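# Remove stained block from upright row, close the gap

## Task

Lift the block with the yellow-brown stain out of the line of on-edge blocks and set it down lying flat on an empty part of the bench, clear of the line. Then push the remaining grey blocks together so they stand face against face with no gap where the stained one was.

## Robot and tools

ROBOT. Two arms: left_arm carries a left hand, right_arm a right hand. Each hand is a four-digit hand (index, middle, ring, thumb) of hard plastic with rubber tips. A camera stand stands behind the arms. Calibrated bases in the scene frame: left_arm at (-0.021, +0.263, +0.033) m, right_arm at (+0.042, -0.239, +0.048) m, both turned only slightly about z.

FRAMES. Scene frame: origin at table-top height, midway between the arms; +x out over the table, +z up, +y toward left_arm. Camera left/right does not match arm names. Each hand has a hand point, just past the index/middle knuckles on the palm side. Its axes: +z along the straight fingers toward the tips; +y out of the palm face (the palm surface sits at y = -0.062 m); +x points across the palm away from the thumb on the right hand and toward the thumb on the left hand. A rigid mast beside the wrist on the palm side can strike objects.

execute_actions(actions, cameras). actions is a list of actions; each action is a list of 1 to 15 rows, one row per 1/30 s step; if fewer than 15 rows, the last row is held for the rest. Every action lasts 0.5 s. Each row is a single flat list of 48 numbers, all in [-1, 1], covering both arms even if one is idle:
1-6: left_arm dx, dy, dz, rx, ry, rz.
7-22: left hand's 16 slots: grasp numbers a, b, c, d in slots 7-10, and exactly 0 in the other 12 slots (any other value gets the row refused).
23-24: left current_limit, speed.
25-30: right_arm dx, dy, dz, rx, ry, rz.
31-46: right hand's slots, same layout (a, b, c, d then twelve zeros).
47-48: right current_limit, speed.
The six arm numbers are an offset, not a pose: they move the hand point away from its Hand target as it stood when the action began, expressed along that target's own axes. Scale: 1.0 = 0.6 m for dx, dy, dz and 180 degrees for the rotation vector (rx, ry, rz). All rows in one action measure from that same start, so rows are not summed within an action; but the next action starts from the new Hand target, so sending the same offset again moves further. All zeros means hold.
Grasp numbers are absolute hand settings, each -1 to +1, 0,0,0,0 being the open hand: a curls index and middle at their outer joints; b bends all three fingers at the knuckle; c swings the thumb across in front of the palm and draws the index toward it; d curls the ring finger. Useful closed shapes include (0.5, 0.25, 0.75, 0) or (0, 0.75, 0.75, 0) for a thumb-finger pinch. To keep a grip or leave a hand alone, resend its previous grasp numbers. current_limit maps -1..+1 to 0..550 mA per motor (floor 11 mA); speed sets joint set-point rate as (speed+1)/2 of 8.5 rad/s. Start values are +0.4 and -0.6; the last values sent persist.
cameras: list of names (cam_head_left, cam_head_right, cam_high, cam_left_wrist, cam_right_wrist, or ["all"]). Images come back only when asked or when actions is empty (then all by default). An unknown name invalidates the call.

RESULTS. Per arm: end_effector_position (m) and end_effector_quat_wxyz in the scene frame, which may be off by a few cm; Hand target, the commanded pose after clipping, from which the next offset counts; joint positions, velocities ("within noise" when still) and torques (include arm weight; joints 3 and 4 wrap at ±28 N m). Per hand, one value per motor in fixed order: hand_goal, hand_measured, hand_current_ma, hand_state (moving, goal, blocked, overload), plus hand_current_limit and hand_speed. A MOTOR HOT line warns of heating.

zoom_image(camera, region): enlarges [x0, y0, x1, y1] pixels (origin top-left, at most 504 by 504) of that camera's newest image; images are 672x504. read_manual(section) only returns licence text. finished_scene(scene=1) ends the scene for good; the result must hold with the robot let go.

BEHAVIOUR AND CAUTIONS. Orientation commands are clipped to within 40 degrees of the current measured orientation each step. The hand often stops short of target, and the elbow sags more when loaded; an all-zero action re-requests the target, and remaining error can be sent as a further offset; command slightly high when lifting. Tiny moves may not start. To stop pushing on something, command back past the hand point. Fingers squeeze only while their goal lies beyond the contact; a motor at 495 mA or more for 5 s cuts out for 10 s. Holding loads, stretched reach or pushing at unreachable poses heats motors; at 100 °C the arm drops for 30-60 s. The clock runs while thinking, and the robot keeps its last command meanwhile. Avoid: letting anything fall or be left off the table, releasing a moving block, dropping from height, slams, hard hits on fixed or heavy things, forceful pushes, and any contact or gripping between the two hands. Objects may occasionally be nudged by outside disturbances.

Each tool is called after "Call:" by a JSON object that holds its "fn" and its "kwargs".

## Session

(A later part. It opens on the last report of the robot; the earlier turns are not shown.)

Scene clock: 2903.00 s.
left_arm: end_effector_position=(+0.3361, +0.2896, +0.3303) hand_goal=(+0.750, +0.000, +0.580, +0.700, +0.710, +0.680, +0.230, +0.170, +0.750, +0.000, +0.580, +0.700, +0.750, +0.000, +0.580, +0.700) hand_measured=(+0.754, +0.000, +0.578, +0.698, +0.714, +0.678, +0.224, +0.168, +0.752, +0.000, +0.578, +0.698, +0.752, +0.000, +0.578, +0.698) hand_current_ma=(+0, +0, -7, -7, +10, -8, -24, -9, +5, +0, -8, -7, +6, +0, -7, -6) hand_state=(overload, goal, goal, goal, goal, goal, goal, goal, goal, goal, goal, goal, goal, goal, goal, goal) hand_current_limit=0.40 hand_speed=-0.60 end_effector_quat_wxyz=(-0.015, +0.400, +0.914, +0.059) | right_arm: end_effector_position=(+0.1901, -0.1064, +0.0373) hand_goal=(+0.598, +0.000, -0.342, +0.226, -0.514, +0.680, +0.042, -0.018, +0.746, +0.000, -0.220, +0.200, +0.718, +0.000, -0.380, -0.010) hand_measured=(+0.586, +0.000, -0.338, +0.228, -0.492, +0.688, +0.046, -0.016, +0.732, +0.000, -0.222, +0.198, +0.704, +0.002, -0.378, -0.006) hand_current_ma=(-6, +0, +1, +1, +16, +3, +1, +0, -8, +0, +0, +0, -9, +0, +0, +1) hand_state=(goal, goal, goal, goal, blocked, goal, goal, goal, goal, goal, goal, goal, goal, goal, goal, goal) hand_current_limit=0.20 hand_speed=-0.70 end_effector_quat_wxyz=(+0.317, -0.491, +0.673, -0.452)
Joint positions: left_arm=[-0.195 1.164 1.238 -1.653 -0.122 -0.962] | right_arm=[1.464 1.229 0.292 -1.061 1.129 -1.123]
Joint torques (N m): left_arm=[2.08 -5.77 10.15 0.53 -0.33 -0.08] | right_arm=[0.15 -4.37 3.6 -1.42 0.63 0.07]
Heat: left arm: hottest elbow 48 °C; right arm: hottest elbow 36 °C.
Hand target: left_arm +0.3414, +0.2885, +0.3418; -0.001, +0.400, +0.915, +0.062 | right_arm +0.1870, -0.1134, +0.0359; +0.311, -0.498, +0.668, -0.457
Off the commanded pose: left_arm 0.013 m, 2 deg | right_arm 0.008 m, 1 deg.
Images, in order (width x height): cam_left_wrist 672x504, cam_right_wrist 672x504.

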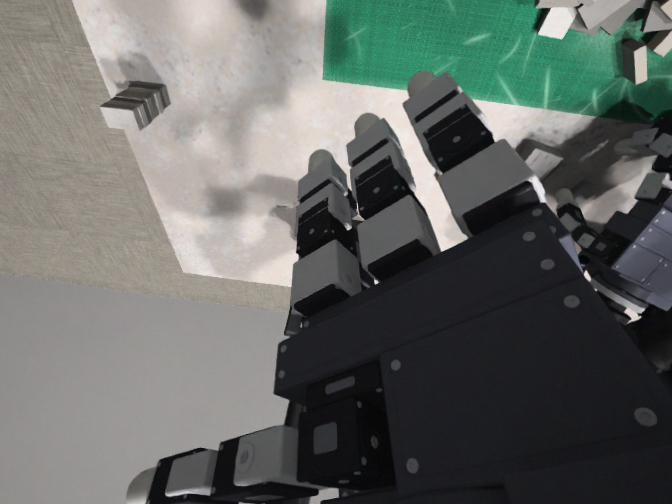

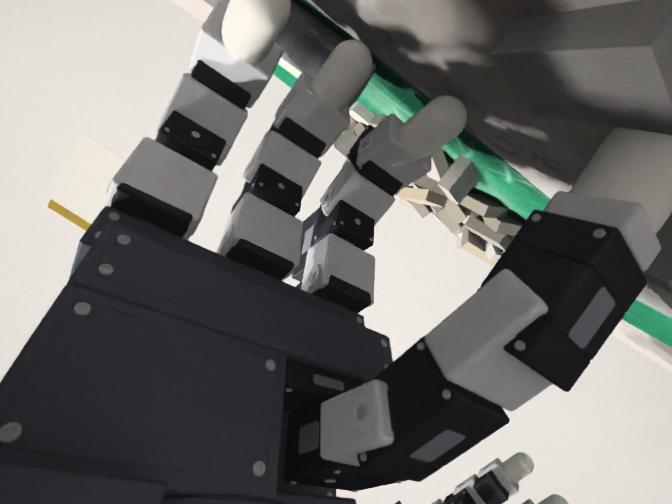

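Call:
{"fn": "execute_actions", "kwargs": {"actions": [[[0,0,0,0,0,0,0,0,0,0,0,0,0,0,0,0,0,0,0,0,0,0,0.4,-0.6,-0.0073,-0.0433,-0.035,0,0,0,0.5,0.1,0.9,0.6,0,0,0,0,0,0,0,0,0,0,0,0,0.2,-0.7]],[[0,0,0,0,0,0,0,0,0,0,0,0,0,0,0,0,0,0,0,0,0,0,0.4,-0.6,-0.0034,0.0163,-0.0351,0,0,0,0.5,0.2,1.0,0.6,0,0,0,0,0,0,0,0,0,0,0,0,0.2,-0.7]],[[0,0,0,0,0,0,0,0,0,0,0,0,0,0,0,0,0,0,0,0,0,0,0.4,-0.6,-0.0034,0.0163,-0.0351,0,0,0,0.5,0.2,1.0,0.6,0,0,0,0,0,0,0,0,0,0,0,0,0.2,-0.7]]], "cameras": ["all"]}}

Call:
{"fn": "zoom_image", "kwargs": {"camera": "cam_left_wrist", "region": [530, 130, 630, 205]}}

Call:
{"fn": "zoom_image", "kwargs": {"camera": "cam_right_wrist", "region": [420, 0, 672, 189]}}

Scene clock: 2959.20 s.
left_arm: end_effector_position=(+0.3361, +0.2896, +0.3303) hand_goal=(+0.750, +0.000, +0.580, +0.700, +0.710, +0.680, +0.230, +0.170, +0.750, +0.000, +0.580, +0.700, +0.750, +0.000, +0.580, +0.700) hand_measured=(+0.754, +0.000, +0.578, +0.698, +0.714, +0.678, +0.224, +0.168, +0.752, +0.000, +0.578, +0.698, +0.752, +0.000, +0.578, +0.698) hand_current_ma=(+0, +0, -7, -7, +10, -8, -24, -9, +5, +0, -8, -7, +6, +0, -7, -6) hand_state=(overload, goal, goal, goal, goal, goal, goal, goal, goal, goal, goal, goal, goal, goal, goal, goal) hand_current_limit=0.40 hand_speed=-0.60 end_effector_quat_wxyz=(-0.015, +0.400, +0.914, +0.059) | right_arm: end_effector_position=(+0.1385, -0.0924, +0.0629) hand_goal=(+0.240, +0.000, -0.420, +0.266, -0.940, +0.680, -0.020, -0.014, +0.396, +0.000, -0.260, +0.276, +0.480, +0.000, -0.380, +0.030) hand_measured=(+0.238, +0.000, -0.414, +0.264, -0.932, +0.682, -0.020, -0.016, +0.394, +0.000, -0.258, +0.274, +0.476, +0.000, -0.378, +0.028) hand_current_ma=(+0, +0, +1, +0, +3, +1, +0, +0, +0, +0, +0, +0, -1, +0, +0, +0) hand_state=(goal, goal, goal, goal, goal, goal, goal, goal, goal, goal, goal, goal, goal, goal, goal, goal) hand_current_limit=0.20 hand_speed=-0.70 end_effector_quat_wxyz=(+0.311, -0.501, +0.667, -0.457)
Joint positions: left_arm=[-0.195 1.164 1.238 -1.653 -0.122 -0.962] | right_arm=[1.773 1.328 0.405 -1.498 0.939 -0.663]
Joint torques (N m): left_arm=[2.08 -5.83 10.15 0.51 -0.34 -0.07] | right_arm=[-0.21 -4.6 5.14 -2.09 0.32 0.11]
Heat: left arm: hottest elbow 48 °C; right arm: hottest elbow 36 °C.
Hand target: left_arm +0.3414, +0.2885, +0.3418; -0.001, +0.400, +0.915, +0.062 | right_arm +0.1371, -0.0869, +0.0660; +0.311, -0.498, +0.668, -0.457
Off the commanded pose: left_arm 0.013 m, 2 deg | right_arm 0.007 m, 0 deg.

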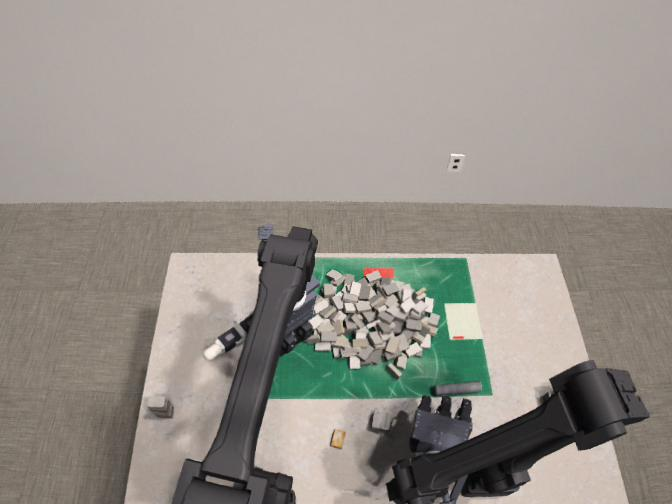

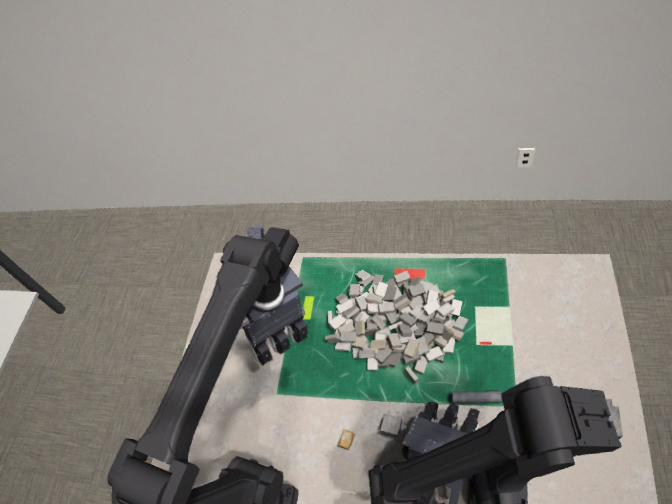

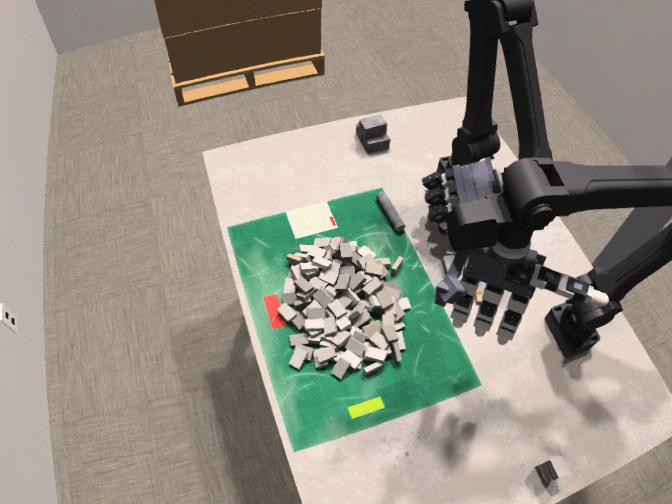

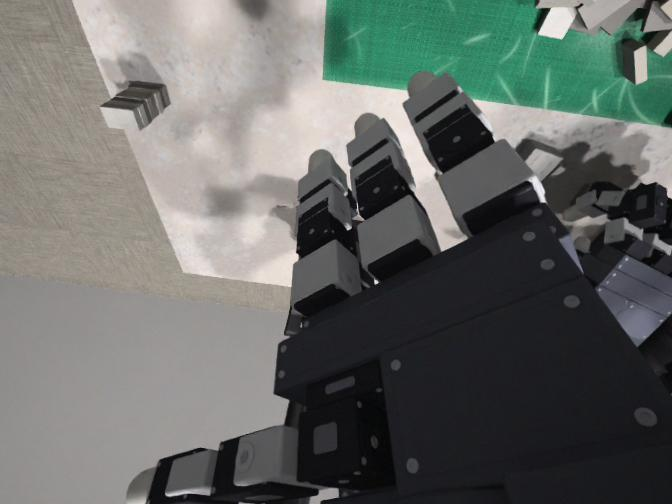

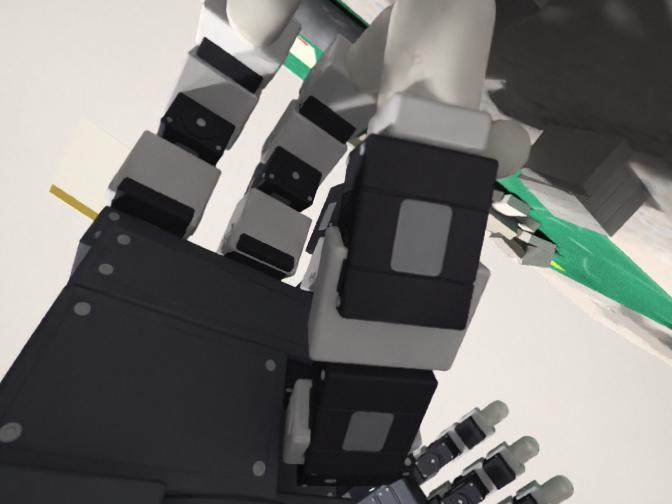

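Scaled by 5.040 from the camera's 672x504 image, which has a finer 960x720 frame.

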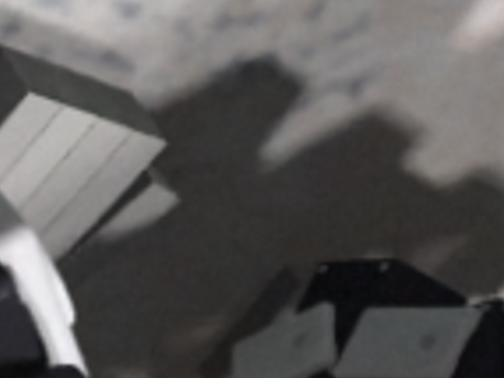

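Scaled by 2.000 from the camera's 672x504 image, which has a finer 960x720 frame.

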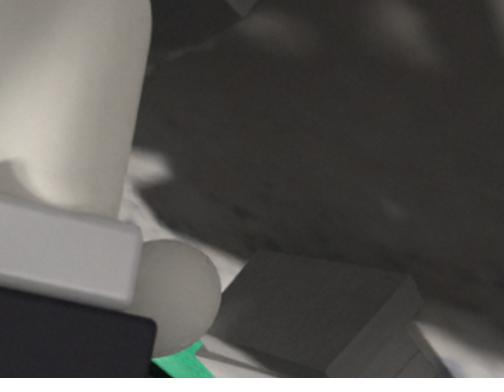

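Call:
{"fn": "execute_actions", "kwargs": {"actions": [[[0,0,0,0,0,0,0,0,0,0,0,0,0,0,0,0,0,0,0,0,0,0,0.4,-0.6,0.0085,0.0343,0.0178,0,0,0,0.5,0.2,1.0,0.6,0,0,0,0,0,0,0,0,0,0,0,0,0.2,-0.7]]], "cameras": ["cam_right_wrist","cam_left_wrist"]}}

Call:
{"fn": "zoom_image", "kwargs": {"camera": "cam_left_wrist", "region": [530, 130, 630, 205]}}

Call:
{"fn": "zoom_image", "kwargs": {"camera": "cam_right_wrist", "region": [420, 0, 672, 189]}}

Scene clock: 2972.97 s.
left_arm: end_effector_position=(+0.3361, +0.2896, +0.3303) hand_goal=(+0.750, +0.000, +0.580, +0.700, +0.710, +0.680, +0.230, +0.170, +0.750, +0.000, +0.580, +0.700, +0.750, +0.000, +0.580, +0.700) hand_measured=(+0.754, +0.000, +0.578, +0.698, +0.714, +0.678, +0.224, +0.168, +0.752, +0.000, +0.578, +0.698, +0.752, +0.000, +0.578, +0.698) hand_current_ma=(+0, +0, -7, -7, +10, -8, -24, -9, +5, +0, -8, -7, +6, +0, -7, -6) hand_state=(overload, goal, goal, goal, goal, goal, goal, goal, goal, goal, goal, goal, goal, goal, goal, goal) hand_current_limit=0.40 hand_speed=-0.60 end_effector_quat_wxyz=(-0.015, +0.400, +0.914, +0.059) | right_arm: end_effector_position=(+0.1381, -0.0950, +0.0460) hand_goal=(+0.240, +0.000, -0.420, +0.266, -0.940, +0.680, -0.020, -0.014, +0.396, +0.000, -0.260, +0.276, +0.480, +0.000, -0.380, +0.030) hand_measured=(+0.238, +0.000, -0.414, +0.264, -0.934, +0.682, -0.020, -0.016, +0.394, +0.000, -0.258, +0.274, +0.476, +0.000, -0.378, +0.028) hand_current_ma=(+0, +0, +1, +0, +2, +1, +0, +0, -1, +0, +0, +0, -1, +0, +0, +0) hand_state=(goal, goal, goal, goal, goal, goal, goal, goal, goal, goal, goal, goal, goal, goal, goal, goal) hand_current_limit=0.20 hand_speed=-0.70 end_effector_quat_wxyz=(+0.306, -0.501, +0.664, -0.463)
Joint positions: left_arm=[-0.195 1.164 1.238 -1.653 -0.122 -0.962] | right_arm=[1.775 1.405 0.393 -1.43 0.932 -0.655]
Joint torques (N m): left_arm=[2.08 -5.77 10.13 0.55 -0.34 -0.08] | right_arm=[0.03 -5.25 2.71 -0.87 0.34 0.12]
Heat: left arm: hottest elbow 48 °C; right arm: hottest elbow 36 °C.
Hand target: left_arm +0.3414, +0.2885, +0.3418; -0.001, +0.400, +0.915, +0.062 | right_arm +0.1369, -0.0933, +0.0430; +0.311, -0.498, +0.668, -0.458
Off the commanded pose: left_arm 0.013 m, 2 deg | right_arm 0.004 m, 1 deg.
Images, in order (width x height): cam_left_wrist 672x504, cam_right_wrist 672x504.

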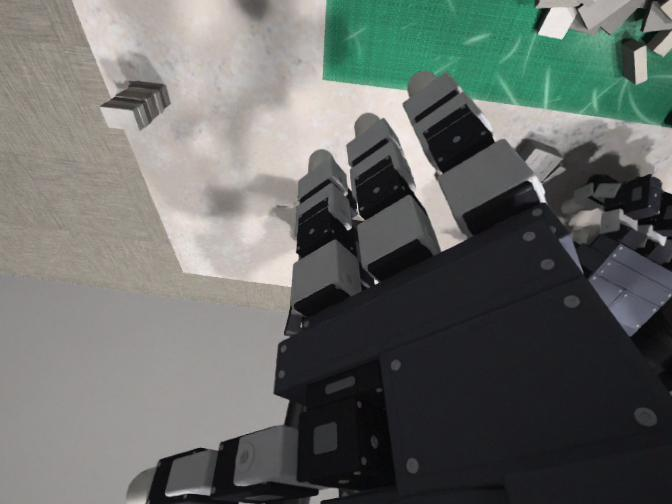

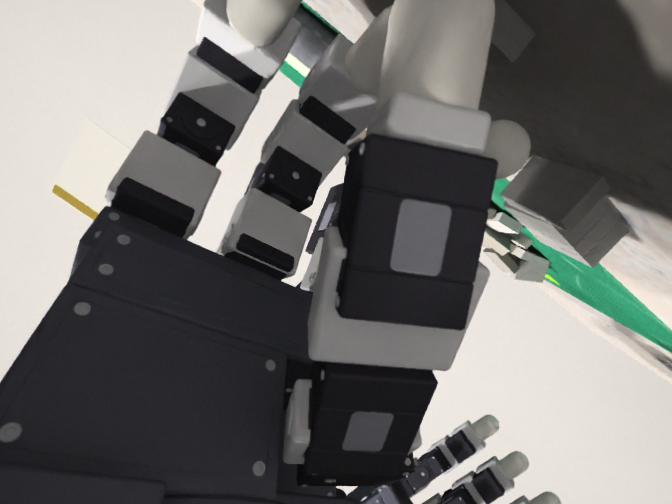

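Scaled by 5.040 from the camera's 672x504 image, which has a finer 960x720 frame.

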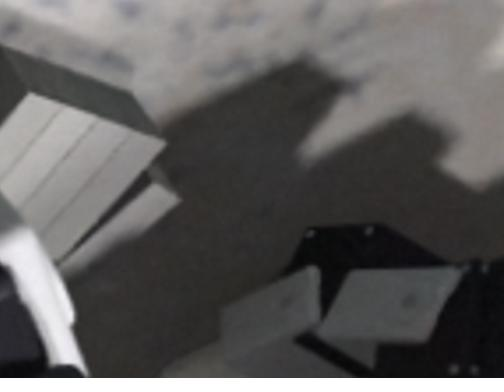

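Scaled by 2.000 from the camera's 672x504 image, which has a finer 960x720 frame.

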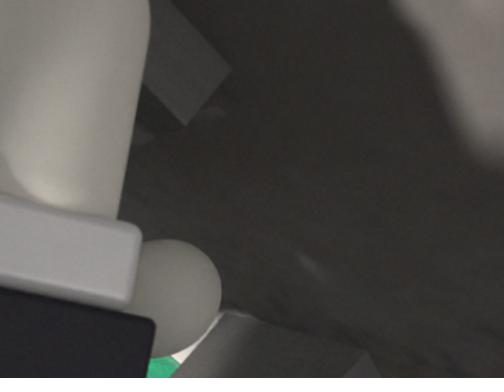

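Call:
{"fn": "execute_actions", "kwargs": {"actions": [[[0,0,0,0,0,0,0,0,0,0,0,0,0,0,0,0,0,0,0,0,0,0,0.4,-0.6,0.0125,-0.001,0.0037,0,0,0,0.5,0.2,1.0,0.6,0,0,0,0,0,0,0,0,0,0,0,0,0.2,-0.7]],[[0,0,0,0,0,0,0,0,0,0,0,0,0,0,0,0,0,0,0,0,0,0,0.4,-0.6,-0.0004,0.0084,0.0035,0,0,0,0.5,0.2,1.0,0.6,0,0,0,0,0,0,0,0,0,0,0,0,0.2,-0.7]]], "cameras": ["cam_right_wrist","cam_left_wrist"]}}

Call:
{"fn": "zoom_image", "kwargs": {"camera": "cam_right_wrist", "region": [420, 0, 672, 189]}}

Scene clock: 3013.03 s.
left_arm: end_effector_position=(+0.3361, +0.2896, +0.3303) hand_goal=(+0.750, +0.000, +0.580, +0.700, +0.710, +0.680, +0.230, +0.170, +0.750, +0.000, +0.580, +0.700, +0.750, +0.000, +0.580, +0.700) hand_measured=(+0.754, +0.000, +0.578, +0.698, +0.714, +0.678, +0.224, +0.168, +0.752, +0.000, +0.578, +0.698, +0.752, +0.000, +0.578, +0.698) hand_current_ma=(+0, +0, -7, -7, +10, -8, -24, -9, +5, +0, -8, -7, +6, +0, -7, -6) hand_state=(overload, goal, goal, goal, goal, goal, goal, goal, goal, goal, goal, goal, goal, goal, goal, goal) hand_current_limit=0.40 hand_speed=-0.60 end_effector_quat_wxyz=(-0.015, +0.400, +0.914, +0.059) | right_arm: end_effector_position=(+0.1377, -0.1004, +0.0410) hand_goal=(+0.240, +0.000, -0.420, +0.266, -0.940, +0.680, -0.020, -0.014, +0.396, +0.000, -0.260, +0.276, +0.480, +0.000, -0.380, +0.030) hand_measured=(+0.238, +0.000, -0.414, +0.264, -0.934, +0.682, -0.020, -0.016, +0.394, +0.000, -0.260, +0.274, +0.476, +0.000, -0.378, +0.028) hand_current_ma=(+0, +0, +1, +0, +2, +1, +0, +0, -1, +0, +0, +0, -1, +0, +0, +0) hand_state=(goal, goal, goal, goal, goal, goal, goal, goal, goal, goal, goal, goal, goal, goal, goal, goal) hand_current_limit=0.20 hand_speed=-0.70 end_effector_quat_wxyz=(+0.309, -0.498, +0.668, -0.458)
Joint positions: left_arm=[-0.195 1.164 1.238 -1.653 -0.122 -0.962] | right_arm=[1.783 1.404 0.371 -1.405 0.925 -0.643]
Joint torques (N m): left_arm=[2.02 -5.77 10.14 0.55 -0.33 -0.08] | right_arm=[0.09 -4.42 2.41 -1.01 0.35 0.1]
Heat: left arm: hottest elbow 48 °C; right arm: hottest elbow 35 °C.
Hand target: left_arm +0.3414, +0.2885, +0.3418; -0.001, +0.400, +0.915, +0.062 | right_arm +0.1368, -0.1010, +0.0376; +0.311, -0.498, +0.668, -0.457
Off the commanded pose: left_arm 0.013 m, 2 deg | right_arm 0.004 m, 0 deg.
Images, in order (width x height): cam_left_wrist 672x504, cam_right_wrist 672x504.

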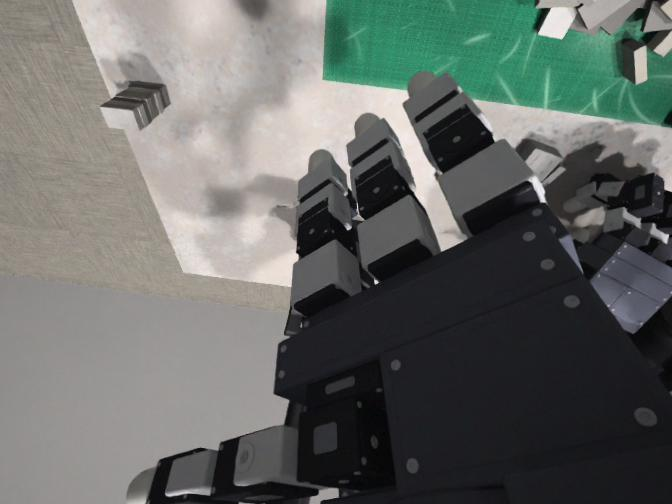

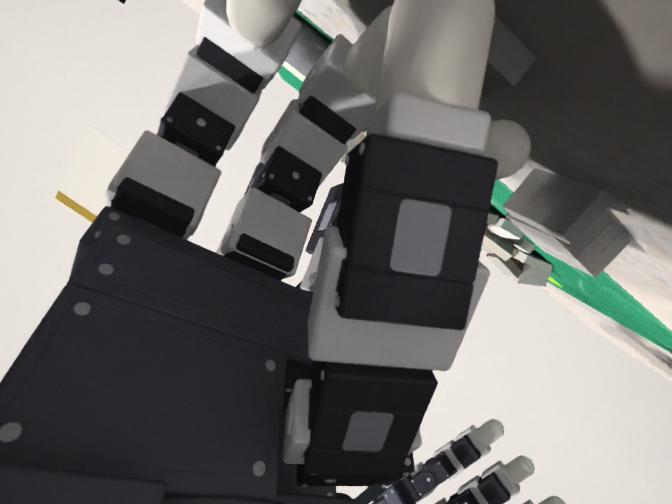

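Scaled by 2.000 from the camera's 672x504 image, which has a finer 960x720 frame.

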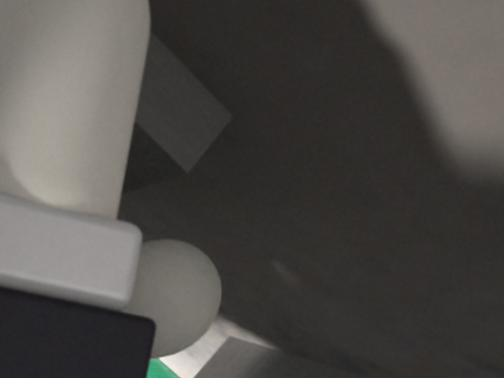

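Call:
{"fn": "execute_actions", "kwargs": {"actions": [[[0,0,0,0,0,0,0,0,0,0,0,0,0,0,0,0,0,0,0,0,0,0,0.4,-0.6,-0.0246,-0.0038,-0.0046,0,0,0,0.5,0.2,1.0,0.6,0,0,0,0,0,0,0,0,0,0,0,0,0.2,-0.7]],[[0,0,0,0,0,0,0,0,0,0,0,0,0,0,0,0,0,0,0,0,0,0,0.4,-0.6,-0.0248,0,-0.003,0,0,0,0.5,0.2,1.0,0.6,0,0,0,0,0,0,0,0,0,0,0,0,0.2,-0.7]],[[0,0,0,0,0,0,0,0,0,0,0,0,0,0,0,0,0,0,0,0,0,0,0.4,-0.6,-0.0248,0,-0.003,0,0,0,0.5,0.2,1.0,0.6,0,0,0,0,0,0,0,0,0,0,0,0,0.2,-0.7]]], "cameras": ["cam_right_wrist","cam_left_wrist"]}}

Call:
{"fn": "zoom_image", "kwargs": {"camera": "cam_right_wrist", "region": [420, 0, 672, 189]}}

Call:
{"fn": "zoom_image", "kwargs": {"camera": "cam_left_wrist", "region": [530, 130, 630, 205]}}

Scene clock: 3037.23 s.
left_arm: end_effector_position=(+0.3361, +0.2896, +0.3303) hand_goal=(+0.750, +0.000, +0.580, +0.700, +0.710, +0.680, +0.230, +0.170, +0.750, +0.000, +0.580, +0.700, +0.750, +0.000, +0.580, +0.700) hand_measured=(+0.754, +0.000, +0.578, +0.698, +0.714, +0.678, +0.224, +0.168, +0.752, +0.000, +0.578, +0.698, +0.752, +0.000, +0.578, +0.698) hand_current_ma=(+0, +0, -7, -7, +10, -8, -24, -9, +5, +0, -8, -7, +6, +0, -7, -6) hand_state=(overload, goal, goal, goal, goal, goal, goal, goal, goal, goal, goal, goal, goal, goal, goal, goal) hand_current_limit=0.40 hand_speed=-0.60 end_effector_quat_wxyz=(-0.015, +0.400, +0.914, +0.059) | right_arm: end_effector_position=(+0.1462, -0.0700, +0.0422) hand_goal=(+0.240, +0.000, -0.420, +0.266, -0.940, +0.680, -0.020, -0.014, +0.396, +0.000, -0.260, +0.276, +0.480, +0.000, -0.380, +0.030) hand_measured=(+0.238, +0.000, -0.414, +0.264, -0.934, +0.682, -0.020, -0.016, +0.398, -0.004, -0.258, +0.276, +0.474, +0.000, -0.378, +0.028) hand_current_ma=(+0, +0, +1, +0, +2, +1, +0, +0, +0, -1, +0, +0, -2, +0, +0, +0) hand_state=(goal, goal, goal, goal, goal, goal, goal, goal, goal, goal, goal, goal, goal, goal, goal, goal) hand_current_limit=0.20 hand_speed=-0.70 end_effector_quat_wxyz=(+0.307, -0.503, +0.660, -0.466)
Joint positions: left_arm=[-0.195 1.164 1.238 -1.653 -0.122 -0.962] | right_arm=[1.716 1.467 0.449 -1.377 0.983 -0.726]
Joint torques (N m): left_arm=[2.08 -5.83 10.14 0.55 -0.33 -0.08] | right_arm=[-0.97 -5.83 4.74 -0.68 0.53 -0.06]
Heat: left arm: hottest elbow 48 °C; right arm: hottest elbow 35 °C.
Hand target: left_arm +0.3414, +0.2885, +0.3418; -0.001, +0.400, +0.915, +0.062 | right_arm +0.1460, -0.0570, +0.0404; +0.311, -0.498, +0.668, -0.457
Off the commanded pose: left_arm 0.013 m, 2 deg | right_arm 0.013 m, 2 deg.
Images, in order (width x height): cam_left_wrist 672x504, cam_right_wrist 672x504.

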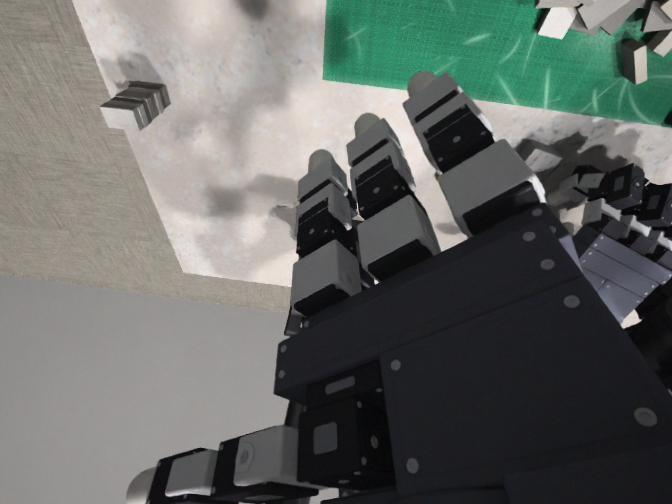

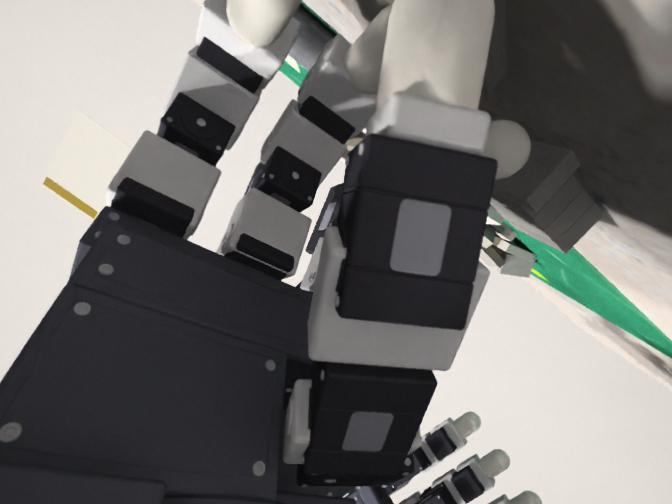

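Scaled by 2.000 from the camera's 672x504 image, which has a finer 960x720 frame.

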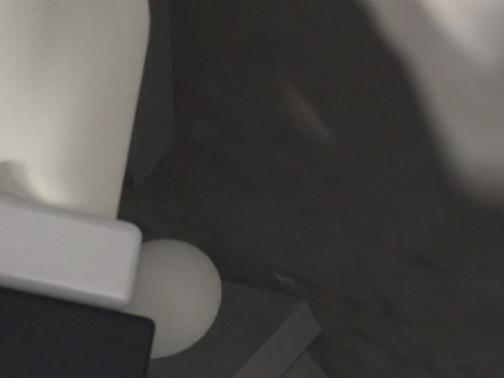

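Scaled by 5.040 from the camera's 672x504 image, which has a finer 960x720 frame.

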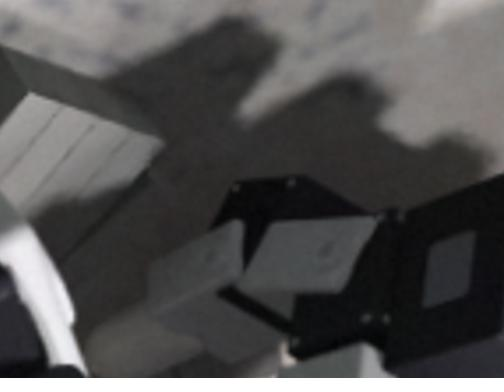

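Call:
{"fn": "execute_actions", "kwargs": {"actions": [[[0,0,0,0,0,0,0,0,0,0,0,0,0,0,0,0,0,0,0,0,0,0,0.4,-0.6,-0.0172,-0.0031,0.0054,0,0,0,0.5,0.2,1.0,0.6,0,0,0,0,0,0,0,0,0,0,0,0,0.2,-0.7]],[[0,0,0,0,0,0,0,0,0,0,0,0,0,0,0,0,0,0,0,0,0,0,0.4,-0.6,-0.0172,-0.0031,0.0054,0,0,0,0.5,0.2,1.0,0.6,0,0,0,0,0,0,0,0,0,0,0,0,0.2,-0.7]],[[0,0,0,0,0,0,0,0,0,0,0,0,0,0,0,0,0,0,0,0,0,0,0.4,-0.6,-0.0172,-0.0031,0.0054,0,0,0,0.5,0.2,1.0,0.6,0,0,0,0,0,0,0,0,0,0,0,0,0.2,-0.7]]], "cameras": ["cam_right_wrist","cam_left_wrist"]}}

Call:
{"fn": "zoom_image", "kwargs": {"camera": "cam_right_wrist", "region": [420, 0, 672, 189]}}

Call:
{"fn": "zoom_image", "kwargs": {"camera": "cam_left_wrist", "region": [530, 130, 630, 205]}}

Scene clock: 3242.57 s.
left_arm: end_effector_position=(+0.3361, +0.2896, +0.3303) hand_goal=(+0.750, +0.000, +0.580, +0.700, +0.710, +0.680, +0.230, +0.170, +0.750, +0.000, +0.580, +0.700, +0.750, +0.000, +0.580, +0.700) hand_measured=(+0.754, +0.000, +0.578, +0.698, +0.714, +0.678, +0.224, +0.168, +0.752, +0.000, +0.578, +0.698, +0.752, +0.000, +0.578, +0.698) hand_current_ma=(+0, +0, -7, -7, +10, -8, -24, -9, +5, +0, -8, -7, +6, +0, -7, -6) hand_state=(overload, goal, goal, goal, goal, goal, goal, goal, goal, goal, goal, goal, goal, goal, goal, goal) hand_current_limit=0.40 hand_speed=-0.60 end_effector_quat_wxyz=(-0.015, +0.400, +0.914, +0.059) | right_arm: end_effector_position=(+0.1643, -0.0513, +0.0403) hand_goal=(+0.240, +0.000, -0.420, +0.266, -0.940, +0.680, -0.020, -0.014, +0.396, +0.000, -0.260, +0.276, +0.480, +0.000, -0.380, +0.030) hand_measured=(+0.238, -0.012, -0.418, +0.264, -0.934, +0.682, -0.020, -0.016, +0.394, -0.002, -0.260, +0.276, +0.474, +0.000, -0.378, +0.028) hand_current_ma=(+0, -4, +0, +0, +2, +1, +0, +0, +0, +0, +0, +0, -2, +0, +0, +0) hand_state=(goal, goal, goal, goal, goal, goal, goal, goal, goal, goal, goal, goal, goal, goal, goal, goal) hand_current_limit=0.20 hand_speed=-0.70 end_effector_quat_wxyz=(+0.300, -0.506, +0.658, -0.470)
Joint positions: left_arm=[-0.195 1.164 1.238 -1.653 -0.122 -0.962] | right_arm=[1.616 1.485 0.491 -1.294 1.045 -0.87]
Joint torques (N m): left_arm=[2.08 -5.83 10.14 0.54 -0.34 -0.07] | right_arm=[-0.79 -6.65 6 -0.54 0.76 0.01]
Heat: left arm: hottest elbow 49 °C; right arm: hottest elbow 35 °C.
Hand target: left_arm +0.3414, +0.2885, +0.3418; -0.001, +0.400, +0.915, +0.062 | right_arm +0.1661, -0.0310, +0.0404; +0.311, -0.498, +0.668, -0.457
Off the commanded pose: left_arm 0.013 m, 2 deg | right_arm 0.020 m, 2 deg.
Images, in order (width x height): cam_left_wrist 672x504, cam_right_wrist 672x504.

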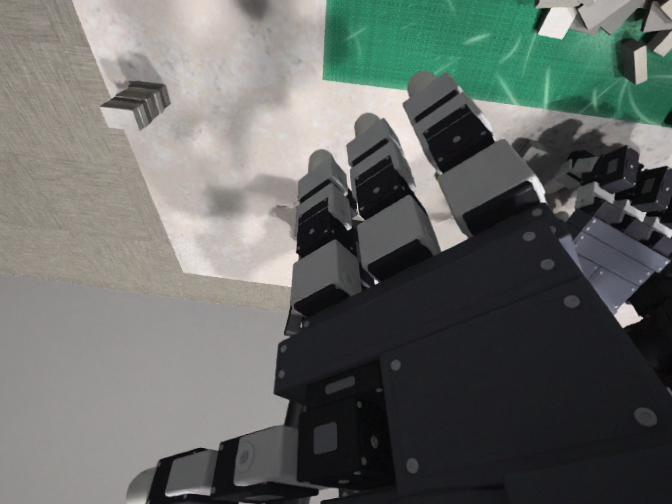

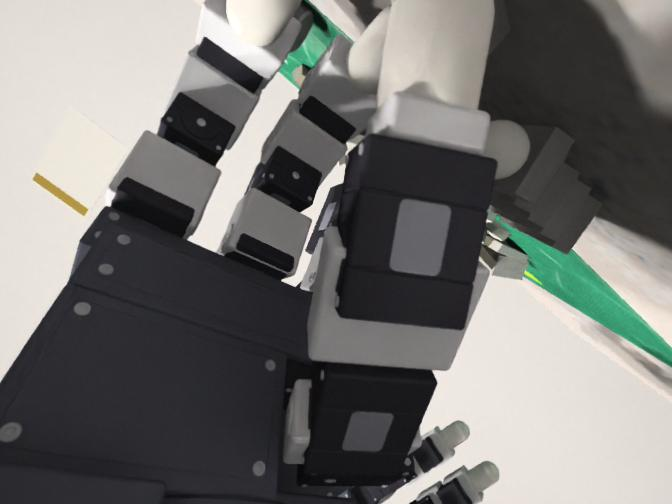

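Scaled by 2.000 from the camera's 672x504 image, which has a finer 960x720 frame.

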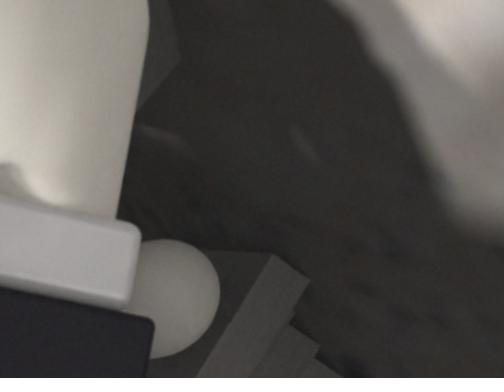

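Scaled by 5.040 from the camera's 672x504 image, which has a finer 960x720 frame.

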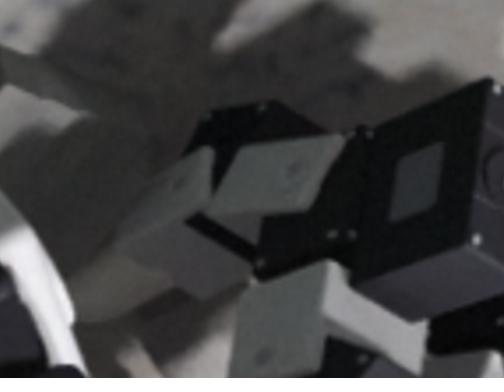

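Call:
{"fn": "execute_actions", "kwargs": {"actions": [[[0,0,0,0,0,0,0,0,0,0,0,0,0,0,0,0,0,0,0,0,0,0,0.4,-0.6,0.0024,-0.046,-0.0193,0,0,0,0.5,0.2,1.0,0.6,0,0,0,0,0,0,0,0,0,0,0,0,0.2,-0.7]],[[0,0,0,0,0,0,0,0,0,0,0,0,0,0,0,0,0,0,0,0,0,0,0.4,-0.6,0.0499,-0.05,-0.0043,0,0,0,0.5,0.2,1.0,0.6,0,0,0,0,0,0,0,0,0,0,0,0,0.2,-0.7]]], "cameras": ["all"]}}

Scene clock: 3313.57 s.
left_arm: end_effector_position=(+0.3361, +0.2896, +0.3303) hand_goal=(+0.750, +0.000, +0.580, +0.700, +0.710, +0.680, +0.230, +0.170, +0.750, +0.000, +0.580, +0.700, +0.750, +0.000, +0.580, +0.700) hand_measured=(+0.754, +0.000, +0.578, +0.698, +0.714, +0.678, +0.224, +0.168, +0.752, +0.000, +0.578, +0.698, +0.752, +0.000, +0.578, +0.698) hand_current_ma=(+0, +0, -7, -7, +10, -8, -24, -9, +5, +0, -8, -7, +6, +0, -7, -6) hand_state=(overload, goal, goal, goal, goal, goal, goal, goal, goal, goal, goal, goal, goal, goal, goal, goal) hand_current_limit=0.40 hand_speed=-0.60 end_effector_quat_wxyz=(-0.015, +0.400, +0.914, +0.059) | right_arm: end_effector_position=(+0.1657, -0.0581, +0.1008) hand_goal=(+0.240, +0.000, -0.420, +0.266, -0.940, +0.680, -0.020, -0.014, +0.396, +0.000, -0.260, +0.276, +0.480, +0.000, -0.380, +0.030) hand_measured=(+0.238, -0.002, -0.418, +0.264, -0.934, +0.682, -0.020, -0.016, +0.392, -0.002, -0.260, +0.276, +0.474, +0.000, -0.378, +0.028) hand_current_ma=(+0, +0, +0, +0, +2, +1, +0, +0, -1, +0, +0, +0, -2, +0, +0, +0) hand_state=(goal, goal, goal, goal, goal, goal, goal, goal, goal, goal, goal, goal, goal, goal, goal, goal) hand_current_limit=0.20 hand_speed=-0.70 end_effector_quat_wxyz=(+0.318, -0.496, +0.671, -0.449)
Joint positions: left_arm=[-0.195 1.164 1.238 -1.653 -0.122 -0.962] | right_arm=[1.613 1.225 0.506 -1.502 1.052 -0.872]
Joint torques (N m): left_arm=[1.9 -5.77 10.13 0.54 -0.33 -0.08] | right_arm=[-0.62 -4.66 5.59 -1.69 0.54 0.03]
Heat: left arm: hottest elbow 49 °C; right arm: hottest elbow 37 °C.
Hand target: left_arm +0.3414, +0.2885, +0.3418; -0.001, +0.400, +0.915, +0.062 | right_arm +0.1660, -0.0614, +0.1002; +0.311, -0.498, +0.668, -0.457
Off the commanded pose: left_arm 0.013 m, 2 deg | right_arm 0.003 m, 1 deg.

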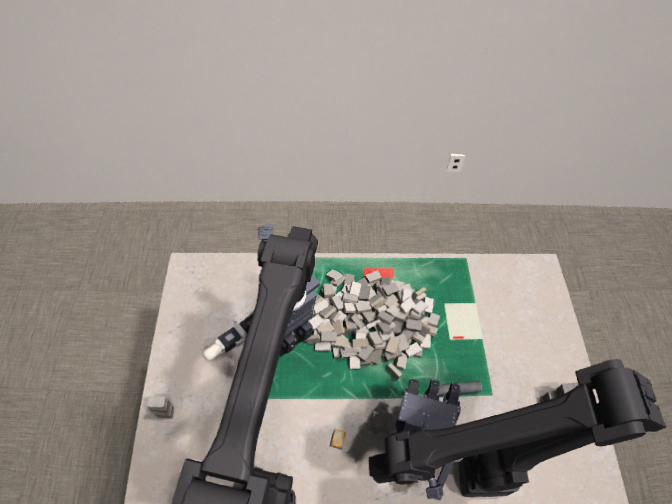

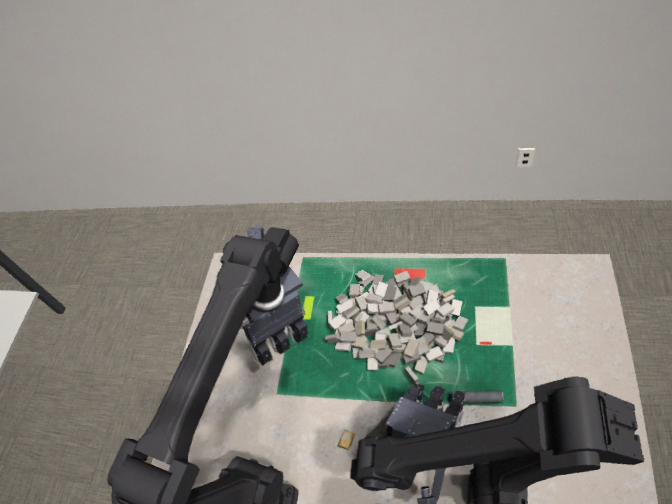

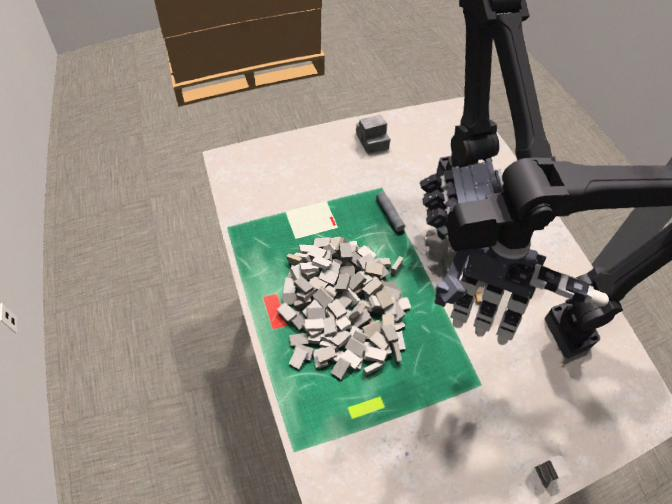

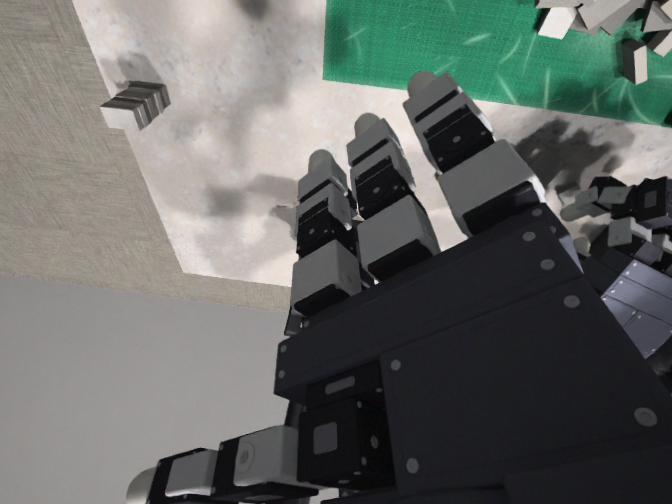

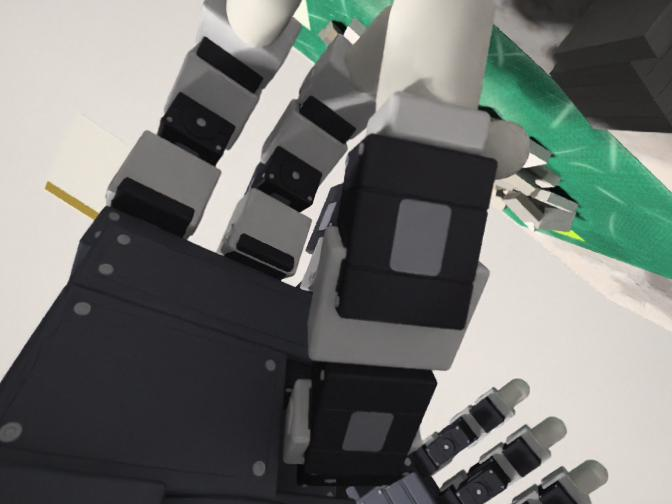

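Call:
{"fn": "zoom_image", "kwargs": {"camera": "cam_left_wrist", "region": [80, 60, 200, 150]}}

Call:
{"fn": "zoom_image", "kwargs": {"camera": "cam_left_wrist", "region": [510, 80, 672, 260]}}

Call:
{"fn": "zoom_image", "kwargs": {"camera": "cam_right_wrist", "region": [450, 0, 672, 167]}}

Call:
{"fn": "zoom_image", "kwargs": {"camera": "cam_head_left", "region": [300, 360, 480, 490]}}

Call:
{"fn": "zoom_image", "kwargs": {"camera": "cam_high", "region": [410, 240, 560, 350]}}

Scaled by 4.200 from the camera's 672x504 image, which has a finer 960x720 frame.

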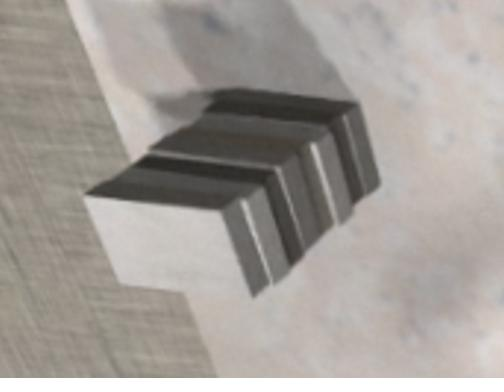

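Scaled by 2.800 from the camera's 672x504 image, which has a finer 960x720 frame.

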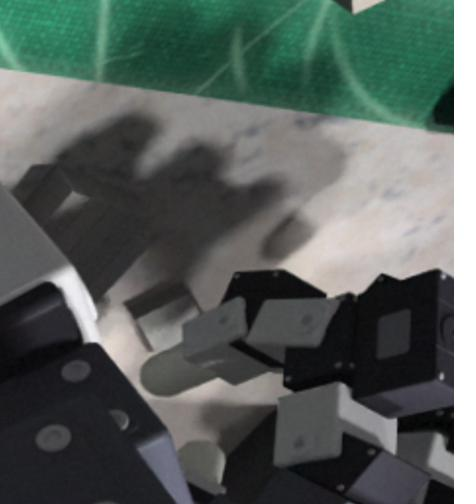

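Scaled by 2.270 from the camera's 672x504 image, which has a finer 960x720 frame.

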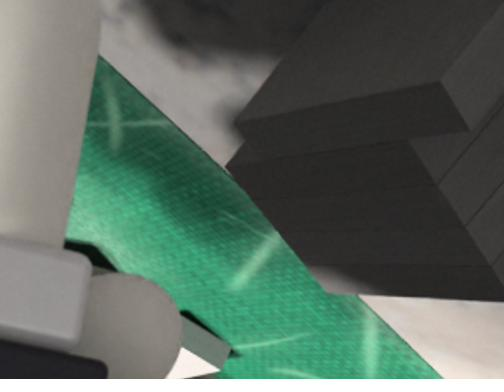

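Scaled by 2.800 from the camera's 672x504 image, which has a finer 960x720 frame.

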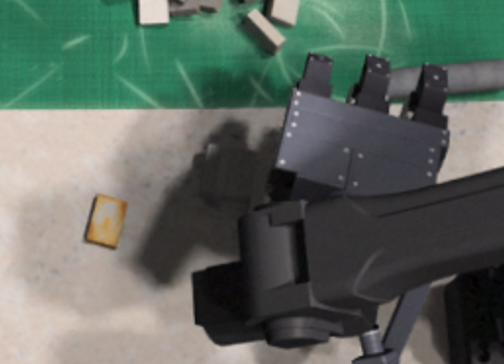

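Scaled by 3.360 from the camera's 672x504 image, which has a finer 960x720 frame.

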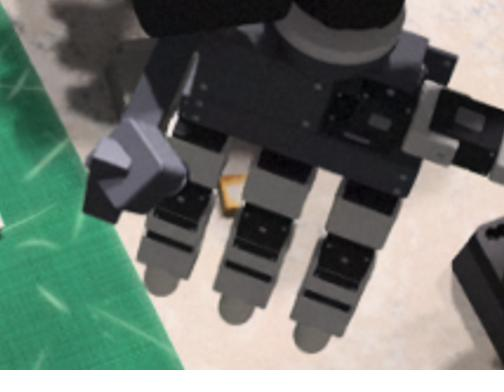

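Call:
{"fn": "execute_actions", "kwargs": {"actions": [[[0,0,0,0,0,0,0,0,0,0,0,0,0,0,0,0,0,0,0,0,0,0,0.4,-0.6,0.0497,-0.055,0.0506,0,0,0,0.5,0.2,1.0,0.6,0,0,0,0,0,0,0,0,0,0,0,0,0.2,-0.7]],[[0,0,0,0,0,0,0,0,0,0,0,0,0,0,0,0,0,0,0,0,0,0,0.4,-0.6,0.0497,-0.055,0.0506,0,0,0,0.5,0.2,1.0,0.6,0,0,0,0,0,0,0,0,0,0,0,0,0.2,-0.7]],[[0,0,0,0,0,0,0,0,0,0,0,0,0,0,0,0,0,0,0,0,0,0,0.4,-0.6,0.0497,-0.055,0.0506,0,0,0,0.5,0.2,1.0,0.6,0,0,0,0,0,0,0,0,0,0,0,0,0.2,-0.7]]], "cameras": ["cam_head_left","cam_head_right","cam_left_wrist","cam_high"]}}

Call:
{"fn": "zoom_image", "kwargs": {"camera": "cam_head_left", "region": [350, 400, 420, 450]}}

Call:
{"fn": "zoom_image", "kwargs": {"camera": "cam_left_wrist", "region": [510, 130, 630, 210]}}

Call:
{"fn": "zoom_image", "kwargs": {"camera": "cam_head_right", "region": [350, 400, 430, 460]}}

Scene clock: 3388.47 s.
left_arm: end_effector_position=(+0.3361, +0.2896, +0.3303) hand_goal=(+0.750, +0.000, +0.580, +0.700, +0.710, +0.680, +0.230, +0.170, +0.750, +0.000, +0.580, +0.700, +0.750, +0.000, +0.580, +0.700) hand_measured=(+0.754, +0.000, +0.578, +0.698, +0.714, +0.678, +0.224, +0.168, +0.752, +0.000, +0.578, +0.698, +0.752, +0.000, +0.578, +0.698) hand_current_ma=(+0, +0, -7, -7, +10, -8, -24, -9, +5, +0, -8, -7, +6, +0, -7, -6) hand_state=(overload, goal, goal, goal, goal, goal, goal, goal, goal, goal, goal, goal, goal, goal, goal, goal) hand_current_limit=0.40 hand_speed=-0.60 end_effector_quat_wxyz=(-0.015, +0.400, +0.914, +0.059) | right_arm: end_effector_position=(+0.1958, -0.1005, +0.1213) hand_goal=(+0.240, +0.000, -0.420, +0.266, -0.940, +0.680, -0.020, -0.014, +0.396, +0.000, -0.260, +0.276, +0.480, +0.000, -0.380, +0.030) hand_measured=(+0.236, -0.002, -0.418, +0.264, -0.934, +0.682, -0.018, -0.016, +0.390, -0.002, -0.260, +0.276, +0.470, +0.000, -0.378, +0.028) hand_current_ma=(-1, +0, +0, +0, +1, +1, +0, +0, -2, +0, +0, +0, -4, +0, +0, +0) hand_state=(goal, goal, goal, goal, goal, goal, goal, goal, goal, goal, goal, goal, goal, goal, goal, goal) hand_current_limit=0.20 hand_speed=-0.70 end_effector_quat_wxyz=(+0.318, -0.489, +0.672, -0.457)
Joint positions: left_arm=[-0.195 1.164 1.238 -1.653 -0.122 -0.962] | right_arm=[1.442 0.967 0.431 -1.438 1.145 -1.153]
Joint torques (N m): left_arm=[2.08 -5.83 10.15 0.53 -0.33 -0.08] | right_arm=[-0.56 -3.14 6.8 -0.79 0.76 0.01]
Heat: left arm: hottest elbow 49 °C; right arm: hottest elbow 36 °C.
Hand target: left_arm +0.3414, +0.2885, +0.3418; -0.001, +0.400, +0.915, +0.062 | right_arm +0.1959, -0.1005, +0.1214; +0.318, -0.488, +0.672, -0.457 (last step not sent: back at the drive's target)
Off the commanded pose: left_arm 0.013 m, 2 deg | right_arm 0.054 m, 0 deg.
pose unreachable (right arm): on one or more control steps of this call, first in action 1 (counted from 0), this arm could not follow its commanded pose, so it was not sent that pose on those steps. It may still have moved: this result reports where it is.
cause: moving toward the commanded pose would bring two parts of the arm too close to each other (joints 2 (shoulder) to 6 (wrist roll) lie between them).
Images, in order (width x height): cam_head_left 672x504, cam_head_right 672x504, cam_high 672x504, cam_left_wrist 672x504.

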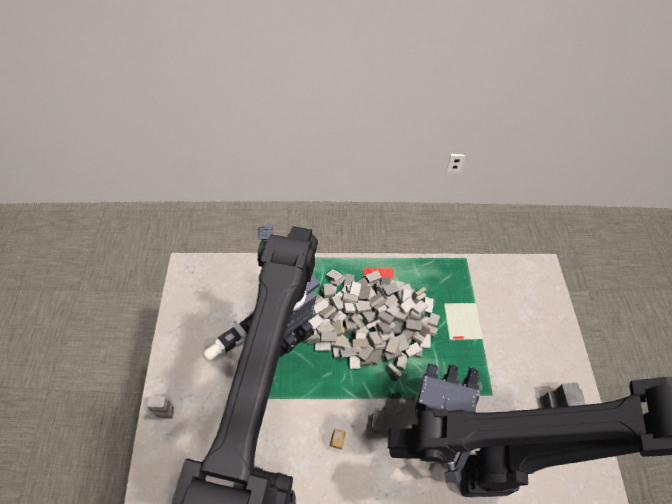

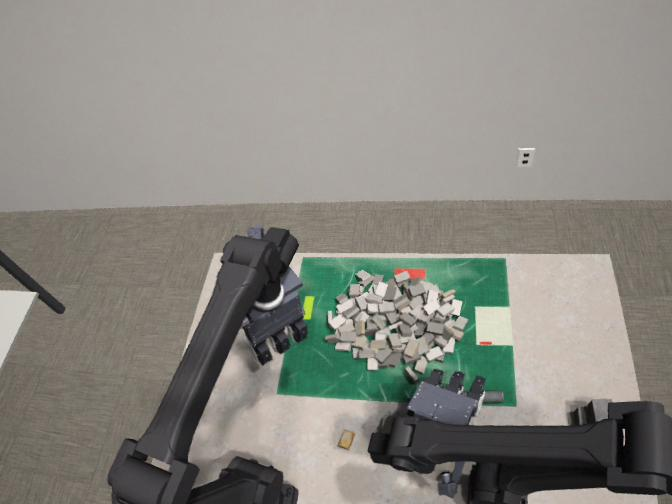

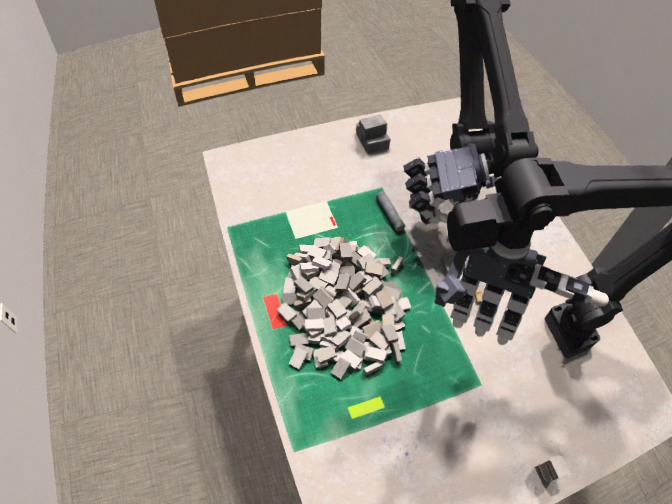

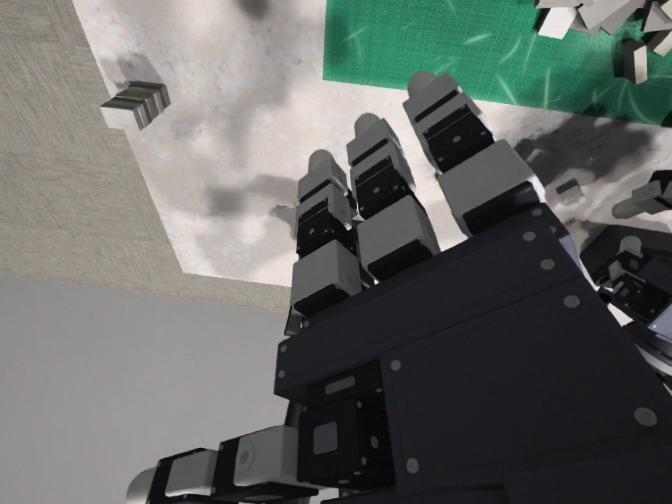

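Scaled by 7.200 from the camera's 672x504 image, which has a finer 960x720 frame.

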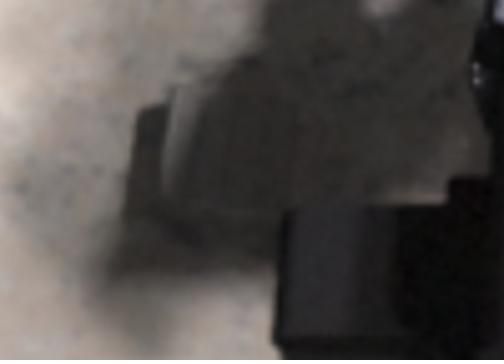

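Scaled by 4.200 from the camera's 672x504 image, which has a finer 960x720 frame.

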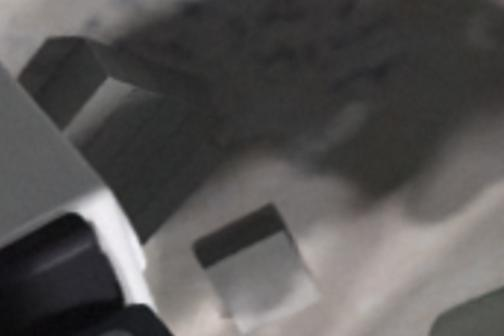

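Scaled by 6.300 from the camera's 672x504 image, which has a finer 960x720 frame.

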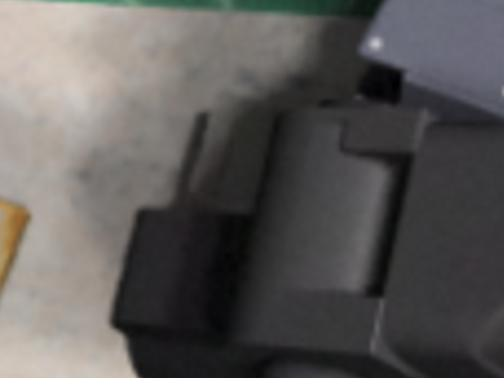

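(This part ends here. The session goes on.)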